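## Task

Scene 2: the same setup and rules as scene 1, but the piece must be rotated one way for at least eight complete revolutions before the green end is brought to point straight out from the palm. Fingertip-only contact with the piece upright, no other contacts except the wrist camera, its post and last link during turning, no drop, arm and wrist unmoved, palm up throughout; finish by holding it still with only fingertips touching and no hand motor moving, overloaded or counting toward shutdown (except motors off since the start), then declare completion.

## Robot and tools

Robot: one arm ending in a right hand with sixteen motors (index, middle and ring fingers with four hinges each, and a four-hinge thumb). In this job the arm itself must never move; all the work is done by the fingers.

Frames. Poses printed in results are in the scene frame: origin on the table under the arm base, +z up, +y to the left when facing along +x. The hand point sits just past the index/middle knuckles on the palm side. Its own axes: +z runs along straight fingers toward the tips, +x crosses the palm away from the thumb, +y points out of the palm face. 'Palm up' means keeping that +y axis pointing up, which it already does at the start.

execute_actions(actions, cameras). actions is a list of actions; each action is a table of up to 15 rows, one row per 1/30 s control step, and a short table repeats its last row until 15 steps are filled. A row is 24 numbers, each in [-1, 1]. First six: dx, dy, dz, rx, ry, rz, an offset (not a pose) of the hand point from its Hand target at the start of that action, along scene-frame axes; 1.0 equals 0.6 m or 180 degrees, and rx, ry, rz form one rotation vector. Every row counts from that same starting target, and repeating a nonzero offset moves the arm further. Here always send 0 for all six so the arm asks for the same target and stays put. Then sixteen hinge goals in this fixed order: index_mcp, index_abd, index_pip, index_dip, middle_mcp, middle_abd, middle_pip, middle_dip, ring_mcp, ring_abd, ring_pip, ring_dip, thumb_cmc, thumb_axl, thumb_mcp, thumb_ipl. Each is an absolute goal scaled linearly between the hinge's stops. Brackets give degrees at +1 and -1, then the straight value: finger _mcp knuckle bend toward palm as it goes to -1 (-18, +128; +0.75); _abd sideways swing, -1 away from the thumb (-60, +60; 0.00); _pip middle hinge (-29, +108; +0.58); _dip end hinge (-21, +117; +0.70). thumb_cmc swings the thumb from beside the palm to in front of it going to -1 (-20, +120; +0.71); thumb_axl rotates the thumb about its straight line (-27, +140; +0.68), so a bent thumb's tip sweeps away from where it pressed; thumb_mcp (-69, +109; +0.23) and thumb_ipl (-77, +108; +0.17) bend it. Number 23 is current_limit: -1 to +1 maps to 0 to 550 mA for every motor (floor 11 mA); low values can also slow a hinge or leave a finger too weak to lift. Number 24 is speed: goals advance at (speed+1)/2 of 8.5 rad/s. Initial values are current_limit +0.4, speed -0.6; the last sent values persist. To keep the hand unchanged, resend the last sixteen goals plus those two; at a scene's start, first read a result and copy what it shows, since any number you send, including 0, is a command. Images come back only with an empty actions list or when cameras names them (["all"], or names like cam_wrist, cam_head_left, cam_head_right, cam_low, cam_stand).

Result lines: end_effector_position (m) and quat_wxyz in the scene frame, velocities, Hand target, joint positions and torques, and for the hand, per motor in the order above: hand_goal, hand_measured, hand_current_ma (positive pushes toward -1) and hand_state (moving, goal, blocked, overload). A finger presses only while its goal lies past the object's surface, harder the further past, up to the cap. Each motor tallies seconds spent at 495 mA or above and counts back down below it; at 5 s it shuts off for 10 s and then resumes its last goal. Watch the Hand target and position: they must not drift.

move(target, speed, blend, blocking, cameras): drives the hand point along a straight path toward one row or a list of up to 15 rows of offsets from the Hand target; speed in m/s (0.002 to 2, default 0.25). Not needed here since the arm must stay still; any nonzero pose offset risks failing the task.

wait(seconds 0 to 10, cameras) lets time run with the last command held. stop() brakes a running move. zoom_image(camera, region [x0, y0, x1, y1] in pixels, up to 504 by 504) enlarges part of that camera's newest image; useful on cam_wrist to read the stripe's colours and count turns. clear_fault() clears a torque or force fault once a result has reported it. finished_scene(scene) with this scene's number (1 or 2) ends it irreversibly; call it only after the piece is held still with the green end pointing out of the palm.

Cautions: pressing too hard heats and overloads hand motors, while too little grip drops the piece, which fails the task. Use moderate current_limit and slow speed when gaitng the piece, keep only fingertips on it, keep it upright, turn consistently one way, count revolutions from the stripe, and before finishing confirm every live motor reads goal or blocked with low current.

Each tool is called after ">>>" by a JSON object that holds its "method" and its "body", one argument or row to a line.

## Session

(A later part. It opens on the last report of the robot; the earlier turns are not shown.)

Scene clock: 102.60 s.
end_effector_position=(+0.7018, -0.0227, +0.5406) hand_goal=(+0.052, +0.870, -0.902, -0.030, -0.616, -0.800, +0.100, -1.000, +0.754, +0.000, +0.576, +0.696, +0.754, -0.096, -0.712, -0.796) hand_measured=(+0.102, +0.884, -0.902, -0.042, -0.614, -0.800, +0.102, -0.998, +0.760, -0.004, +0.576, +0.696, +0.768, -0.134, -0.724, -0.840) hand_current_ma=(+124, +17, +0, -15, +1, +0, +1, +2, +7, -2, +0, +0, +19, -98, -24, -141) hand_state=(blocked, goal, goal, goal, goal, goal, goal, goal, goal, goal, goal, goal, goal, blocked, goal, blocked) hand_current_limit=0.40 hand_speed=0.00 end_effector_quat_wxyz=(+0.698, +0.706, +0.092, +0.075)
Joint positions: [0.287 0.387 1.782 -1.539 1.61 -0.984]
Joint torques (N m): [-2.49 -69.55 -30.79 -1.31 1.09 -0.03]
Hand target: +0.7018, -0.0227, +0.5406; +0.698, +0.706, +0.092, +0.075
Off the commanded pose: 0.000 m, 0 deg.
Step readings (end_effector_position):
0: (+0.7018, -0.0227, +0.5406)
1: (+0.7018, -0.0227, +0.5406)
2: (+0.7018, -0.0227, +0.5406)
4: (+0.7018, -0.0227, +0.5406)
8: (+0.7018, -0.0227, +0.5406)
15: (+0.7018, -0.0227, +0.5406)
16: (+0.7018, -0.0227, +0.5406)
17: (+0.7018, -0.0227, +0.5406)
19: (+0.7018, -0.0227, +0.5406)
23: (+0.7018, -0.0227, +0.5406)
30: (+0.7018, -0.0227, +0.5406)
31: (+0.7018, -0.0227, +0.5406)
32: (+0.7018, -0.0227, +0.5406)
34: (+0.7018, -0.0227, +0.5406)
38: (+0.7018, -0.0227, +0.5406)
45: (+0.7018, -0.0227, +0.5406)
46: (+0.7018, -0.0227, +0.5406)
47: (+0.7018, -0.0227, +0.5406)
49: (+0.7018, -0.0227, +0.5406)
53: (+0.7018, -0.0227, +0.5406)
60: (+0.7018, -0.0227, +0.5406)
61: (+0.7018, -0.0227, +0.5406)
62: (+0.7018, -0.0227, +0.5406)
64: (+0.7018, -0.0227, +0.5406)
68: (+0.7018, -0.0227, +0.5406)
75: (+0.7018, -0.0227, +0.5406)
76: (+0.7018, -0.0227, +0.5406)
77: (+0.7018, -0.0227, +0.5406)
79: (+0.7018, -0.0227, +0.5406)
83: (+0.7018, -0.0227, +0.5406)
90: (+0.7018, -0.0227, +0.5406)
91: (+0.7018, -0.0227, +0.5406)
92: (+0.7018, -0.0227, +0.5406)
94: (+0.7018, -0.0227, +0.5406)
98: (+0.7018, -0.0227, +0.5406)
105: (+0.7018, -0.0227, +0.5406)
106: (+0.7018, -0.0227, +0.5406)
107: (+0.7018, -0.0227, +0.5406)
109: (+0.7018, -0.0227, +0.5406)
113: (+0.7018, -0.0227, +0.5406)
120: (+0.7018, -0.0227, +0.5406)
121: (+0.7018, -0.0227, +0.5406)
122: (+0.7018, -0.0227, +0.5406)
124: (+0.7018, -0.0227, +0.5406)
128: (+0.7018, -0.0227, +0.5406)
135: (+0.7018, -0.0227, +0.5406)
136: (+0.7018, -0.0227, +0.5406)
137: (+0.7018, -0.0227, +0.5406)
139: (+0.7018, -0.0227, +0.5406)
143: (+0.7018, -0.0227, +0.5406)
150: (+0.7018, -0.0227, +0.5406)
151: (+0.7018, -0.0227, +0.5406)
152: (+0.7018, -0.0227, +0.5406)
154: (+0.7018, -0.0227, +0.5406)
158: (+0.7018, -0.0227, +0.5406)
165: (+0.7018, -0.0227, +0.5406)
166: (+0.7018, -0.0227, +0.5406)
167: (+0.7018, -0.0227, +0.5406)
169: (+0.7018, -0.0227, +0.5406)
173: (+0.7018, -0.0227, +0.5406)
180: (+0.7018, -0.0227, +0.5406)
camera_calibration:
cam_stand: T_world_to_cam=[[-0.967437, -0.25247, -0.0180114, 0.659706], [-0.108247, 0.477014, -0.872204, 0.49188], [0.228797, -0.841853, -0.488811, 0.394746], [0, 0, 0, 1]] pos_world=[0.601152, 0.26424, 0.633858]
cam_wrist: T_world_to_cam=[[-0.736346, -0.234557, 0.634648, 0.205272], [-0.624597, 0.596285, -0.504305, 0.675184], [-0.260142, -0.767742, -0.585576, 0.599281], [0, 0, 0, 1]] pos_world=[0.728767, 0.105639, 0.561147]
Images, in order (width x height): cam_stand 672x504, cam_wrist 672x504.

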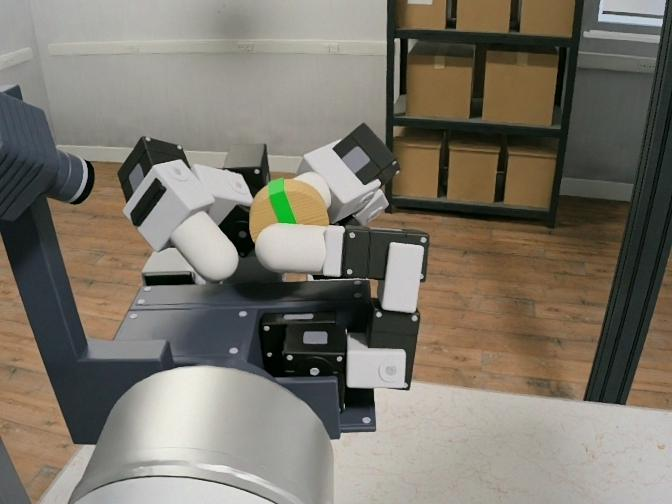

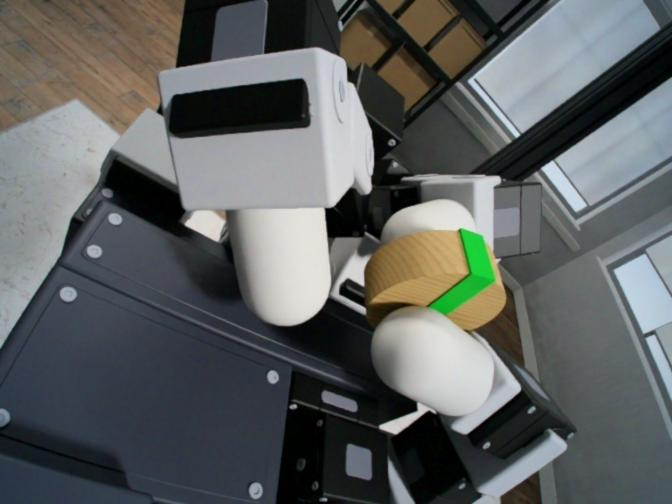

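>>> {"method": "execute_actions", "body": {
  "actions": [
    [[0,0,0,0,0,0,0.052,0.87,-0.902,-0.03,-0.616,-0.7,0.9,-0.4,0.754,0,0.576,0.696,0.754,-0.096,-0.712,-0.796,0.4,0]],
    [[0,0,0,0,0,0,0.052,0.87,-0.902,-0.03,-0.616,0.16,0.9,-0.5,0.754,0,0.576,0.696,0.754,-0.096,-0.712,-0.796,0.4,0]],
    [[0,0,0,0,0,0,0.052,0.87,-0.902,-0.03,-0.616,0.13,0.65,-1,0.754,0,0.576,0.696,0.754,-0.096,-0.712,-0.796,0.4,-0.6]],
    [[0,0,0,0,0,0,0.052,0.87,-0.902,-0.03,-0.616,0.05,0.3,-1,0.754,0,0.576,0.696,0.754,-0.096,-0.712,-0.796,0.4,-0.6]],
    [[0,0,0,0,0,0,0.052,0.87,-0.902,-0.03,-0.616,0.03,0.05,-1,0.754,0,0.576,0.696,0.754,-0.096,-0.712,-0.796,0.4,-0.6]],
    [[0,0,0,0,0,0,0.052,0.87,-0.902,-0.03,-0.616,-0.8,0.1,-1,0.754,0,0.576,0.696,0.754,-0.096,-0.712,-0.796,0.4,0]],
    [[0,0,0,0,0,0,0.052,0.87,-0.902,-0.03,-0.616,-0.7,0.9,-0.4,0.754,0,0.576,0.696,0.754,-0.096,-0.712,-0.796,0.4,0]],
    [[0,0,0,0,0,0,0.052,0.87,-0.902,-0.03,-0.616,0.16,0.9,-0.5,0.754,0,0.576,0.696,0.754,-0.096,-0.712,-0.796,0.4,0]],
    [[0,0,0,0,0,0,0.052,0.87,-0.902,-0.03,-0.616,0.13,0.65,-1,0.754,0,0.576,0.696,0.754,-0.096,-0.712,-0.796,0.4,-0.6]],
    [[0,0,0,0,0,0,0.052,0.87,-0.902,-0.03,-0.616,0.05,0.3,-1,0.754,0,0.576,0.696,0.754,-0.096,-0.712,-0.796,0.4,-0.6]],
    [[0,0,0,0,0,0,0.052,0.87,-0.902,-0.03,-0.616,0.03,0.05,-1,0.754,0,0.576,0.696,0.754,-0.096,-0.712,-0.796,0.4,-0.6]],
    [[0,0,0,0,0,0,0.052,0.87,-0.902,-0.03,-0.616,-0.8,0.1,-1,0.754,0,0.576,0.696,0.754,-0.096,-0.712,-0.796,0.4,0]]
  ],
  "cameras": ["cam_stand"]
}}

>>> {"method": "execute_actions", "body": {
  "actions": [
    [[0,0,0,0,0,0,0.052,0.87,-0.902,-0.03,-0.616,-0.7,0.9,-0.4,0.754,0,0.576,0.696,0.754,-0.096,-0.712,-0.796,0.4,0]],
    [[0,0,0,0,0,0,0.052,0.87,-0.902,-0.03,-0.616,0.16,0.9,-0.5,0.754,0,0.576,0.696,0.754,-0.096,-0.712,-0.796,0.4,0]],
    [[0,0,0,0,0,0,0.052,0.87,-0.902,-0.03,-0.616,0.13,0.65,-1,0.754,0,0.576,0.696,0.754,-0.096,-0.712,-0.796,0.4,-0.6]],
    [[0,0,0,0,0,0,0.052,0.87,-0.902,-0.03,-0.616,0.05,0.3,-1,0.754,0,0.576,0.696,0.754,-0.096,-0.712,-0.796,0.4,-0.6]],
    [[0,0,0,0,0,0,0.052,0.87,-0.902,-0.03,-0.616,0.03,0.05,-1,0.754,0,0.576,0.696,0.754,-0.096,-0.712,-0.796,0.4,-0.6]],
    [[0,0,0,0,0,0,0.052,0.87,-0.902,-0.03,-0.616,-0.8,0.1,-1,0.754,0,0.576,0.696,0.754,-0.096,-0.712,-0.796,0.4,0]],
    [[0,0,0,0,0,0,0.052,0.87,-0.902,-0.03,-0.616,-0.7,0.9,-0.4,0.754,0,0.576,0.696,0.754,-0.096,-0.712,-0.796,0.4,0]],
    [[0,0,0,0,0,0,0.052,0.87,-0.902,-0.03,-0.616,0.16,0.9,-0.5,0.754,0,0.576,0.696,0.754,-0.096,-0.712,-0.796,0.4,0]],
    [[0,0,0,0,0,0,0.052,0.87,-0.902,-0.03,-0.616,0.13,0.65,-1,0.754,0,0.576,0.696,0.754,-0.096,-0.712,-0.796,0.4,-0.6]],
    [[0,0,0,0,0,0,0.052,0.87,-0.902,-0.03,-0.616,0.05,0.3,-1,0.754,0,0.576,0.696,0.754,-0.096,-0.712,-0.796,0.4,-0.6]],
    [[0,0,0,0,0,0,0.052,0.87,-0.902,-0.03,-0.616,0.03,0.05,-1,0.754,0,0.576,0.696,0.754,-0.096,-0.712,-0.796,0.4,-0.6]],
    [[0,0,0,0,0,0,0.052,0.87,-0.902,-0.03,-0.616,-0.8,0.1,-1,0.754,0,0.576,0.696,0.754,-0.096,-0.712,-0.796,0.4,0]]
  ],
  "cameras": ["cam_stand"]
}}

>>> {"method": "execute_actions", "body": {
  "actions": [
    [[0,0,0,0,0,0,0.052,0.87,-0.902,-0.03,-0.616,-0.7,0.9,-0.4,0.754,0,0.576,0.696,0.754,-0.096,-0.712,-0.796,0.4,0]],
    [[0,0,0,0,0,0,0.052,0.87,-0.902,-0.03,-0.616,0.16,0.9,-0.5,0.754,0,0.576,0.696,0.754,-0.096,-0.712,-0.796,0.4,0]],
    [[0,0,0,0,0,0,0.052,0.87,-0.902,-0.03,-0.616,0.13,0.65,-1,0.754,0,0.576,0.696,0.754,-0.096,-0.712,-0.796,0.4,-0.6]],
    [[0,0,0,0,0,0,0.052,0.87,-0.902,-0.03,-0.616,0.05,0.3,-1,0.754,0,0.576,0.696,0.754,-0.096,-0.712,-0.796,0.4,-0.6]],
    [[0,0,0,0,0,0,0.052,0.87,-0.902,-0.03,-0.616,0.03,0.05,-1,0.754,0,0.576,0.696,0.754,-0.096,-0.712,-0.796,0.4,-0.6]],
    [[0,0,0,0,0,0,0.052,0.87,-0.902,-0.03,-0.616,-0.8,0.1,-1,0.754,0,0.576,0.696,0.754,-0.096,-0.712,-0.796,0.4,0]],
    [[0,0,0,0,0,0,0.052,0.87,-0.902,-0.03,-0.616,-0.7,0.9,-0.4,0.754,0,0.576,0.696,0.754,-0.096,-0.712,-0.796,0.4,0]],
    [[0,0,0,0,0,0,0.052,0.87,-0.902,-0.03,-0.616,0.16,0.9,-0.5,0.754,0,0.576,0.696,0.754,-0.096,-0.712,-0.796,0.4,0]],
    [[0,0,0,0,0,0,0.052,0.87,-0.902,-0.03,-0.616,0.13,0.65,-1,0.754,0,0.576,0.696,0.754,-0.096,-0.712,-0.796,0.4,-0.6]],
    [[0,0,0,0,0,0,0.052,0.87,-0.902,-0.03,-0.616,0.05,0.3,-1,0.754,0,0.576,0.696,0.754,-0.096,-0.712,-0.796,0.4,-0.6]],
    [[0,0,0,0,0,0,0.052,0.87,-0.902,-0.03,-0.616,0.03,0.05,-1,0.754,0,0.576,0.696,0.754,-0.096,-0.712,-0.796,0.4,-0.6]],
    [[0,0,0,0,0,0,0.052,0.87,-0.902,-0.03,-0.616,-0.8,0.1,-1,0.754,0,0.576,0.696,0.754,-0.096,-0.712,-0.796,0.4,0]]
  ],
  "cameras": ["cam_stand","cam_wrist"]
}}

Scene clock: 158.53 s.
end_effector_position=(+0.7018, -0.0227, +0.5406) hand_goal=(+0.052, +0.870, -0.902, -0.030, -0.616, -0.800, +0.100, -1.000, +0.754, +0.000, +0.576, +0.696, +0.754, -0.096, -0.712, -0.796) hand_measured=(+0.102, +0.886, -0.900, -0.040, -0.614, -0.800, +0.102, -0.998, +0.760, -0.004, +0.576, +0.696, +0.768, -0.132, -0.724, -0.840) hand_current_ma=(+124, +18, +1, -12, +1, +0, +1, +2, +7, -2, +0, +0, +20, -96, -24, -146) hand_state=(blocked, goal, goal, goal, goal, goal, goal, goal, goal, goal, goal, goal, goal, blocked, goal, blocked) hand_current_limit=0.40 hand_speed=0.00 end_effector_quat_wxyz=(+0.698, +0.706, +0.092, +0.075)
Joint positions: [0.287 0.387 1.782 -1.539 1.61 -0.984]
Joint torques (N m): [-2.53 -69.48 -30.81 -1.33 1.14 -0.06]
Hand target: +0.7018, -0.0227, +0.5406; +0.698, +0.706, +0.092, +0.075
Off the commanded pose: 0.000 m, 0 deg.
Step readings (end_effector_position):
0: (+0.7018, -0.0227, +0.5406)
1: (+0.7018, -0.0227, +0.5406)
2: (+0.7018, -0.0227, +0.5406)
4: (+0.7018, -0.0227, +0.5406)
8: (+0.7018, -0.0227, +0.5406)
15: (+0.7018, -0.0227, +0.5406)
16: (+0.7018, -0.0227, +0.5406)
17: (+0.7018, -0.0227, +0.5406)
19: (+0.7018, -0.0227, +0.5406)
23: (+0.7018, -0.0227, +0.5406)
30: (+0.7018, -0.0227, +0.5406)
31: (+0.7018, -0.0227, +0.5406)
32: (+0.7018, -0.0227, +0.5406)
34: (+0.7018, -0.0227, +0.5406)
38: (+0.7018, -0.0227, +0.5406)
45: (+0.7018, -0.0227, +0.5406)
46: (+0.7018, -0.0227, +0.5406)
47: (+0.7018, -0.0227, +0.5406)
49: (+0.7018, -0.0227, +0.5406)
53: (+0.7018, -0.0227, +0.5406)
60: (+0.7018, -0.0227, +0.5406)
61: (+0.7018, -0.0227, +0.5406)
62: (+0.7018, -0.0227, +0.5406)
64: (+0.7018, -0.0227, +0.5406)
68: (+0.7018, -0.0227, +0.5406)
75: (+0.7018, -0.0227, +0.5406)
76: (+0.7018, -0.0227, +0.5406)
77: (+0.7018, -0.0227, +0.5406)
79: (+0.7018, -0.0227, +0.5406)
83: (+0.7018, -0.0227, +0.5406)
90: (+0.7018, -0.0227, +0.5406)
91: (+0.7018, -0.0227, +0.5406)
92: (+0.7018, -0.0227, +0.5406)
94: (+0.7018, -0.0227, +0.5406)
98: (+0.7018, -0.0227, +0.5406)
105: (+0.7018, -0.0227, +0.5406)
106: (+0.7018, -0.0227, +0.5406)
107: (+0.7018, -0.0227, +0.5406)
109: (+0.7018, -0.0227, +0.5406)
113: (+0.7018, -0.0227, +0.5406)
120: (+0.7018, -0.0227, +0.5406)
121: (+0.7018, -0.0227, +0.5406)
122: (+0.7018, -0.0227, +0.5406)
124: (+0.7018, -0.0227, +0.5406)
128: (+0.7018, -0.0227, +0.5406)
135: (+0.7018, -0.0227, +0.5406)
136: (+0.7018, -0.0227, +0.5406)
137: (+0.7018, -0.0227, +0.5406)
139: (+0.7018, -0.0227, +0.5406)
143: (+0.7018, -0.0227, +0.5406)
150: (+0.7018, -0.0227, +0.5406)
151: (+0.7018, -0.0227, +0.5406)
152: (+0.7018, -0.0227, +0.5406)
154: (+0.7018, -0.0227, +0.5406)
158: (+0.7018, -0.0227, +0.5406)
165: (+0.7018, -0.0227, +0.5406)
166: (+0.7018, -0.0227, +0.5406)
167: (+0.7018, -0.0227, +0.5406)
169: (+0.7018, -0.0227, +0.5406)
173: (+0.7018, -0.0227, +0.5406)
180: (+0.7018, -0.0227, +0.5406)
camera_calibration:
cam_stand: T_world_to_cam=[[-0.967437, -0.25247, -0.0180114, 0.659706], [-0.108247, 0.477014, -0.872204, 0.49188], [0.228797, -0.841853, -0.488811, 0.394746], [0, 0, 0, 1]] pos_world=[0.601152, 0.26424, 0.633858]
Images, in order (width x height): cam_stand 672x504.

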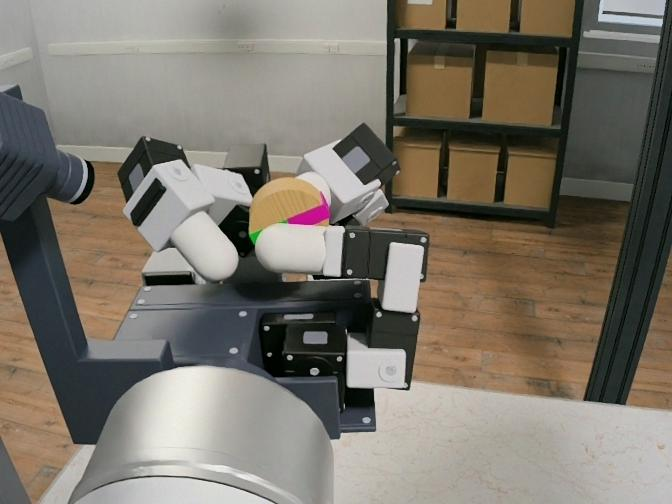

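Scene clock: 164.73 s.
end_effector_position=(+0.7018, -0.0227, +0.5406) hand_goal=(+0.052, +0.870, -0.902, -0.030, -0.616, -0.800, +0.100, -1.000, +0.754, +0.000, +0.576, +0.696, +0.754, -0.096, -0.712, -0.796) hand_measured=(+0.102, +0.886, -0.900, -0.040, -0.614, -0.800, +0.102, -0.998, +0.760, -0.004, +0.576, +0.696, +0.768, -0.132, -0.726, -0.842) hand_current_ma=(+124, +18, +1, -13, +1, +0, +1, +2, +7, -2, +0, +0, +20, -93, -25, -150) hand_state=(blocked, goal, goal, goal, goal, goal, goal, goal, goal, goal, goal, goal, goal, blocked, goal, blocked) hand_current_limit=0.40 hand_speed=0.00 end_effector_quat_wxyz=(+0.698, +0.706, +0.092, +0.075)
Joint positions: [0.287 0.387 1.782 -1.539 1.61 -0.984]
Joint torques (N m): [-2.57 -69.58 -30.78 -1.27 1.17 -0.06]
Hand target: +0.7018, -0.0227, +0.5406; +0.698, +0.706, +0.092, +0.075
Off the commanded pose: 0.000 m, 0 deg.
Step readings (end_effector_position):
0: (+0.7018, -0.0227, +0.5406)
1: (+0.7018, -0.0227, +0.5406)
2: (+0.7018, -0.0227, +0.5406)
4: (+0.7018, -0.0227, +0.5406)
8: (+0.7018, -0.0227, +0.5406)
15: (+0.7018, -0.0227, +0.5406)
16: (+0.7018, -0.0227, +0.5406)
17: (+0.7018, -0.0227, +0.5406)
19: (+0.7018, -0.0227, +0.5406)
23: (+0.7018, -0.0227, +0.5406)
30: (+0.7018, -0.0227, +0.5406)
31: (+0.7018, -0.0227, +0.5406)
32: (+0.7018, -0.0227, +0.5406)
34: (+0.7018, -0.0227, +0.5406)
38: (+0.7018, -0.0227, +0.5406)
45: (+0.7018, -0.0227, +0.5406)
46: (+0.7018, -0.0227, +0.5406)
47: (+0.7018, -0.0227, +0.5406)
49: (+0.7018, -0.0227, +0.5406)
53: (+0.7018, -0.0227, +0.5406)
60: (+0.7018, -0.0227, +0.5406)
61: (+0.7018, -0.0227, +0.5406)
62: (+0.7018, -0.0227, +0.5406)
64: (+0.7018, -0.0227, +0.5406)
68: (+0.7018, -0.0227, +0.5406)
75: (+0.7018, -0.0227, +0.5406)
76: (+0.7018, -0.0227, +0.5406)
77: (+0.7018, -0.0227, +0.5406)
79: (+0.7018, -0.0227, +0.5406)
83: (+0.7018, -0.0227, +0.5406)
90: (+0.7018, -0.0227, +0.5406)
91: (+0.7018, -0.0227, +0.5406)
92: (+0.7018, -0.0227, +0.5406)
94: (+0.7018, -0.0227, +0.5406)
98: (+0.7018, -0.0227, +0.5406)
105: (+0.7018, -0.0227, +0.5406)
106: (+0.7018, -0.0227, +0.5406)
107: (+0.7018, -0.0227, +0.5406)
109: (+0.7018, -0.0227, +0.5406)
113: (+0.7018, -0.0227, +0.5406)
120: (+0.7018, -0.0227, +0.5406)
121: (+0.7018, -0.0227, +0.5406)
122: (+0.7018, -0.0227, +0.5406)
124: (+0.7018, -0.0227, +0.5406)
128: (+0.7018, -0.0227, +0.5406)
135: (+0.7018, -0.0227, +0.5406)
136: (+0.7018, -0.0227, +0.5406)
137: (+0.7018, -0.0227, +0.5406)
139: (+0.7018, -0.0227, +0.5406)
143: (+0.7018, -0.0227, +0.5406)
150: (+0.7018, -0.0227, +0.5406)
151: (+0.7018, -0.0227, +0.5406)
152: (+0.7018, -0.0227, +0.5406)
154: (+0.7018, -0.0227, +0.5406)
158: (+0.7018, -0.0227, +0.5406)
165: (+0.7018, -0.0227, +0.5406)
166: (+0.7018, -0.0227, +0.5406)
167: (+0.7018, -0.0227, +0.5406)
169: (+0.7018, -0.0227, +0.5406)
173: (+0.7018, -0.0227, +0.5406)
180: (+0.7018, -0.0227, +0.5406)
camera_calibration:
cam_stand: T_world_to_cam=[[-0.967437, -0.25247, -0.0180114, 0.659706], [-0.108247, 0.477014, -0.872204, 0.49188], [0.228797, -0.841853, -0.488811, 0.394746], [0, 0, 0, 1]] pos_world=[0.601152, 0.26424, 0.633858]
Images, in order (width x height): cam_stand 672x504.

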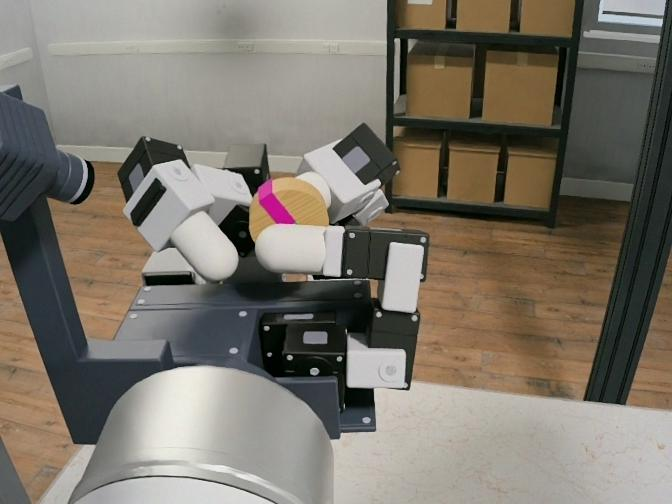

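Scene clock: 170.93 s.
end_effector_position=(+0.7018, -0.0227, +0.5406) hand_goal=(+0.052, +0.870, -0.902, -0.030, -0.616, -0.800, +0.100, -1.000, +0.754, +0.000, +0.576, +0.696, +0.754, -0.096, -0.712, -0.796) hand_measured=(+0.102, +0.886, -0.900, -0.042, -0.614, -0.800, +0.102, -0.998, +0.760, -0.004, +0.576, +0.696, +0.766, -0.132, -0.726, -0.842) hand_current_ma=(+124, +17, +1, -14, +1, +0, +1, +2, +7, -2, +0, +0, +17, -92, -28, -149) hand_state=(blocked, goal, goal, goal, goal, goal, goal, goal, goal, goal, goal, goal, goal, blocked, goal, blocked) hand_current_limit=0.40 hand_speed=0.00 end_effector_quat_wxyz=(+0.698, +0.706, +0.092, +0.075)
Joint positions: [0.287 0.387 1.782 -1.539 1.61 -0.984]
Joint torques (N m): [-2.39 -69.26 -30.91 -1.32 1.14 -0.04]
Hand target: +0.7018, -0.0227, +0.5406; +0.698, +0.706, +0.092, +0.075
Off the commanded pose: 0.000 m, 0 deg.
Step readings (end_effector_position):
0: (+0.7018, -0.0227, +0.5406)
1: (+0.7018, -0.0227, +0.5406)
2: (+0.7018, -0.0227, +0.5406)
4: (+0.7018, -0.0227, +0.5406)
8: (+0.7018, -0.0227, +0.5406)
15: (+0.7018, -0.0227, +0.5406)
16: (+0.7018, -0.0227, +0.5406)
17: (+0.7018, -0.0227, +0.5406)
19: (+0.7018, -0.0227, +0.5406)
23: (+0.7018, -0.0227, +0.5406)
30: (+0.7018, -0.0227, +0.5406)
31: (+0.7018, -0.0227, +0.5406)
32: (+0.7018, -0.0227, +0.5406)
34: (+0.7018, -0.0227, +0.5406)
38: (+0.7018, -0.0227, +0.5406)
45: (+0.7018, -0.0227, +0.5406)
46: (+0.7018, -0.0227, +0.5406)
47: (+0.7018, -0.0227, +0.5406)
49: (+0.7018, -0.0227, +0.5406)
53: (+0.7018, -0.0227, +0.5406)
60: (+0.7018, -0.0227, +0.5406)
61: (+0.7018, -0.0227, +0.5406)
62: (+0.7018, -0.0227, +0.5406)
64: (+0.7018, -0.0227, +0.5406)
68: (+0.7018, -0.0227, +0.5406)
75: (+0.7018, -0.0227, +0.5406)
76: (+0.7018, -0.0227, +0.5406)
77: (+0.7018, -0.0227, +0.5406)
79: (+0.7018, -0.0227, +0.5406)
83: (+0.7018, -0.0227, +0.5406)
90: (+0.7018, -0.0227, +0.5406)
91: (+0.7018, -0.0227, +0.5406)
92: (+0.7018, -0.0227, +0.5406)
94: (+0.7018, -0.0227, +0.5406)
98: (+0.7018, -0.0227, +0.5406)
105: (+0.7018, -0.0227, +0.5406)
106: (+0.7018, -0.0227, +0.5406)
107: (+0.7018, -0.0227, +0.5406)
109: (+0.7018, -0.0227, +0.5406)
113: (+0.7018, -0.0227, +0.5406)
120: (+0.7018, -0.0227, +0.5406)
121: (+0.7018, -0.0227, +0.5406)
122: (+0.7018, -0.0227, +0.5406)
124: (+0.7018, -0.0227, +0.5406)
128: (+0.7018, -0.0227, +0.5406)
135: (+0.7018, -0.0227, +0.5406)
136: (+0.7018, -0.0227, +0.5406)
137: (+0.7018, -0.0227, +0.5406)
139: (+0.7018, -0.0227, +0.5406)
143: (+0.7018, -0.0227, +0.5406)
150: (+0.7018, -0.0227, +0.5406)
151: (+0.7018, -0.0227, +0.5406)
152: (+0.7018, -0.0227, +0.5406)
154: (+0.7018, -0.0227, +0.5406)
158: (+0.7018, -0.0227, +0.5406)
165: (+0.7018, -0.0227, +0.5406)
166: (+0.7018, -0.0227, +0.5406)
167: (+0.7018, -0.0227, +0.5406)
169: (+0.7018, -0.0227, +0.5406)
173: (+0.7018, -0.0227, +0.5406)
180: (+0.7018, -0.0227, +0.5406)
camera_calibration:
cam_stand: T_world_to_cam=[[-0.967437, -0.25247, -0.0180114, 0.659706], [-0.108247, 0.477014, -0.872204, 0.49188], [0.228797, -0.841853, -0.488811, 0.394746], [0, 0, 0, 1]] pos_world=[0.601152, 0.26424, 0.633858]
cam_wrist: T_world_to_cam=[[-0.736346, -0.234557, 0.634648, 0.205272], [-0.624597, 0.596285, -0.504305, 0.675184], [-0.260142, -0.767742, -0.585576, 0.599281], [0, 0, 0, 1]] pos_world=[0.728767, 0.105639, 0.561147]
Images, in order (width x height): cam_stand 672x504, cam_wrist 672x504.

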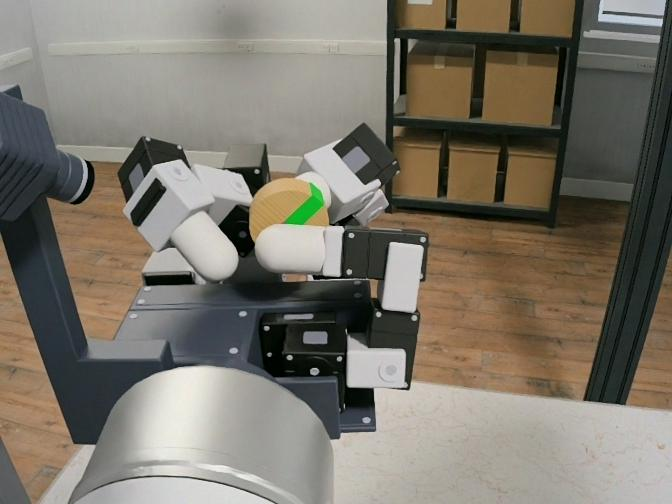

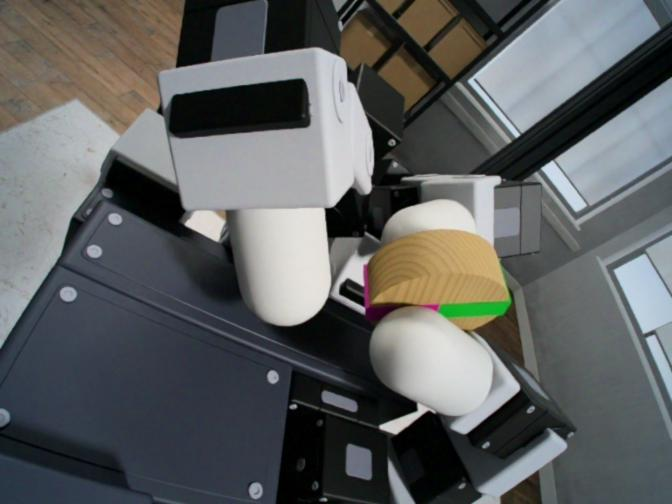

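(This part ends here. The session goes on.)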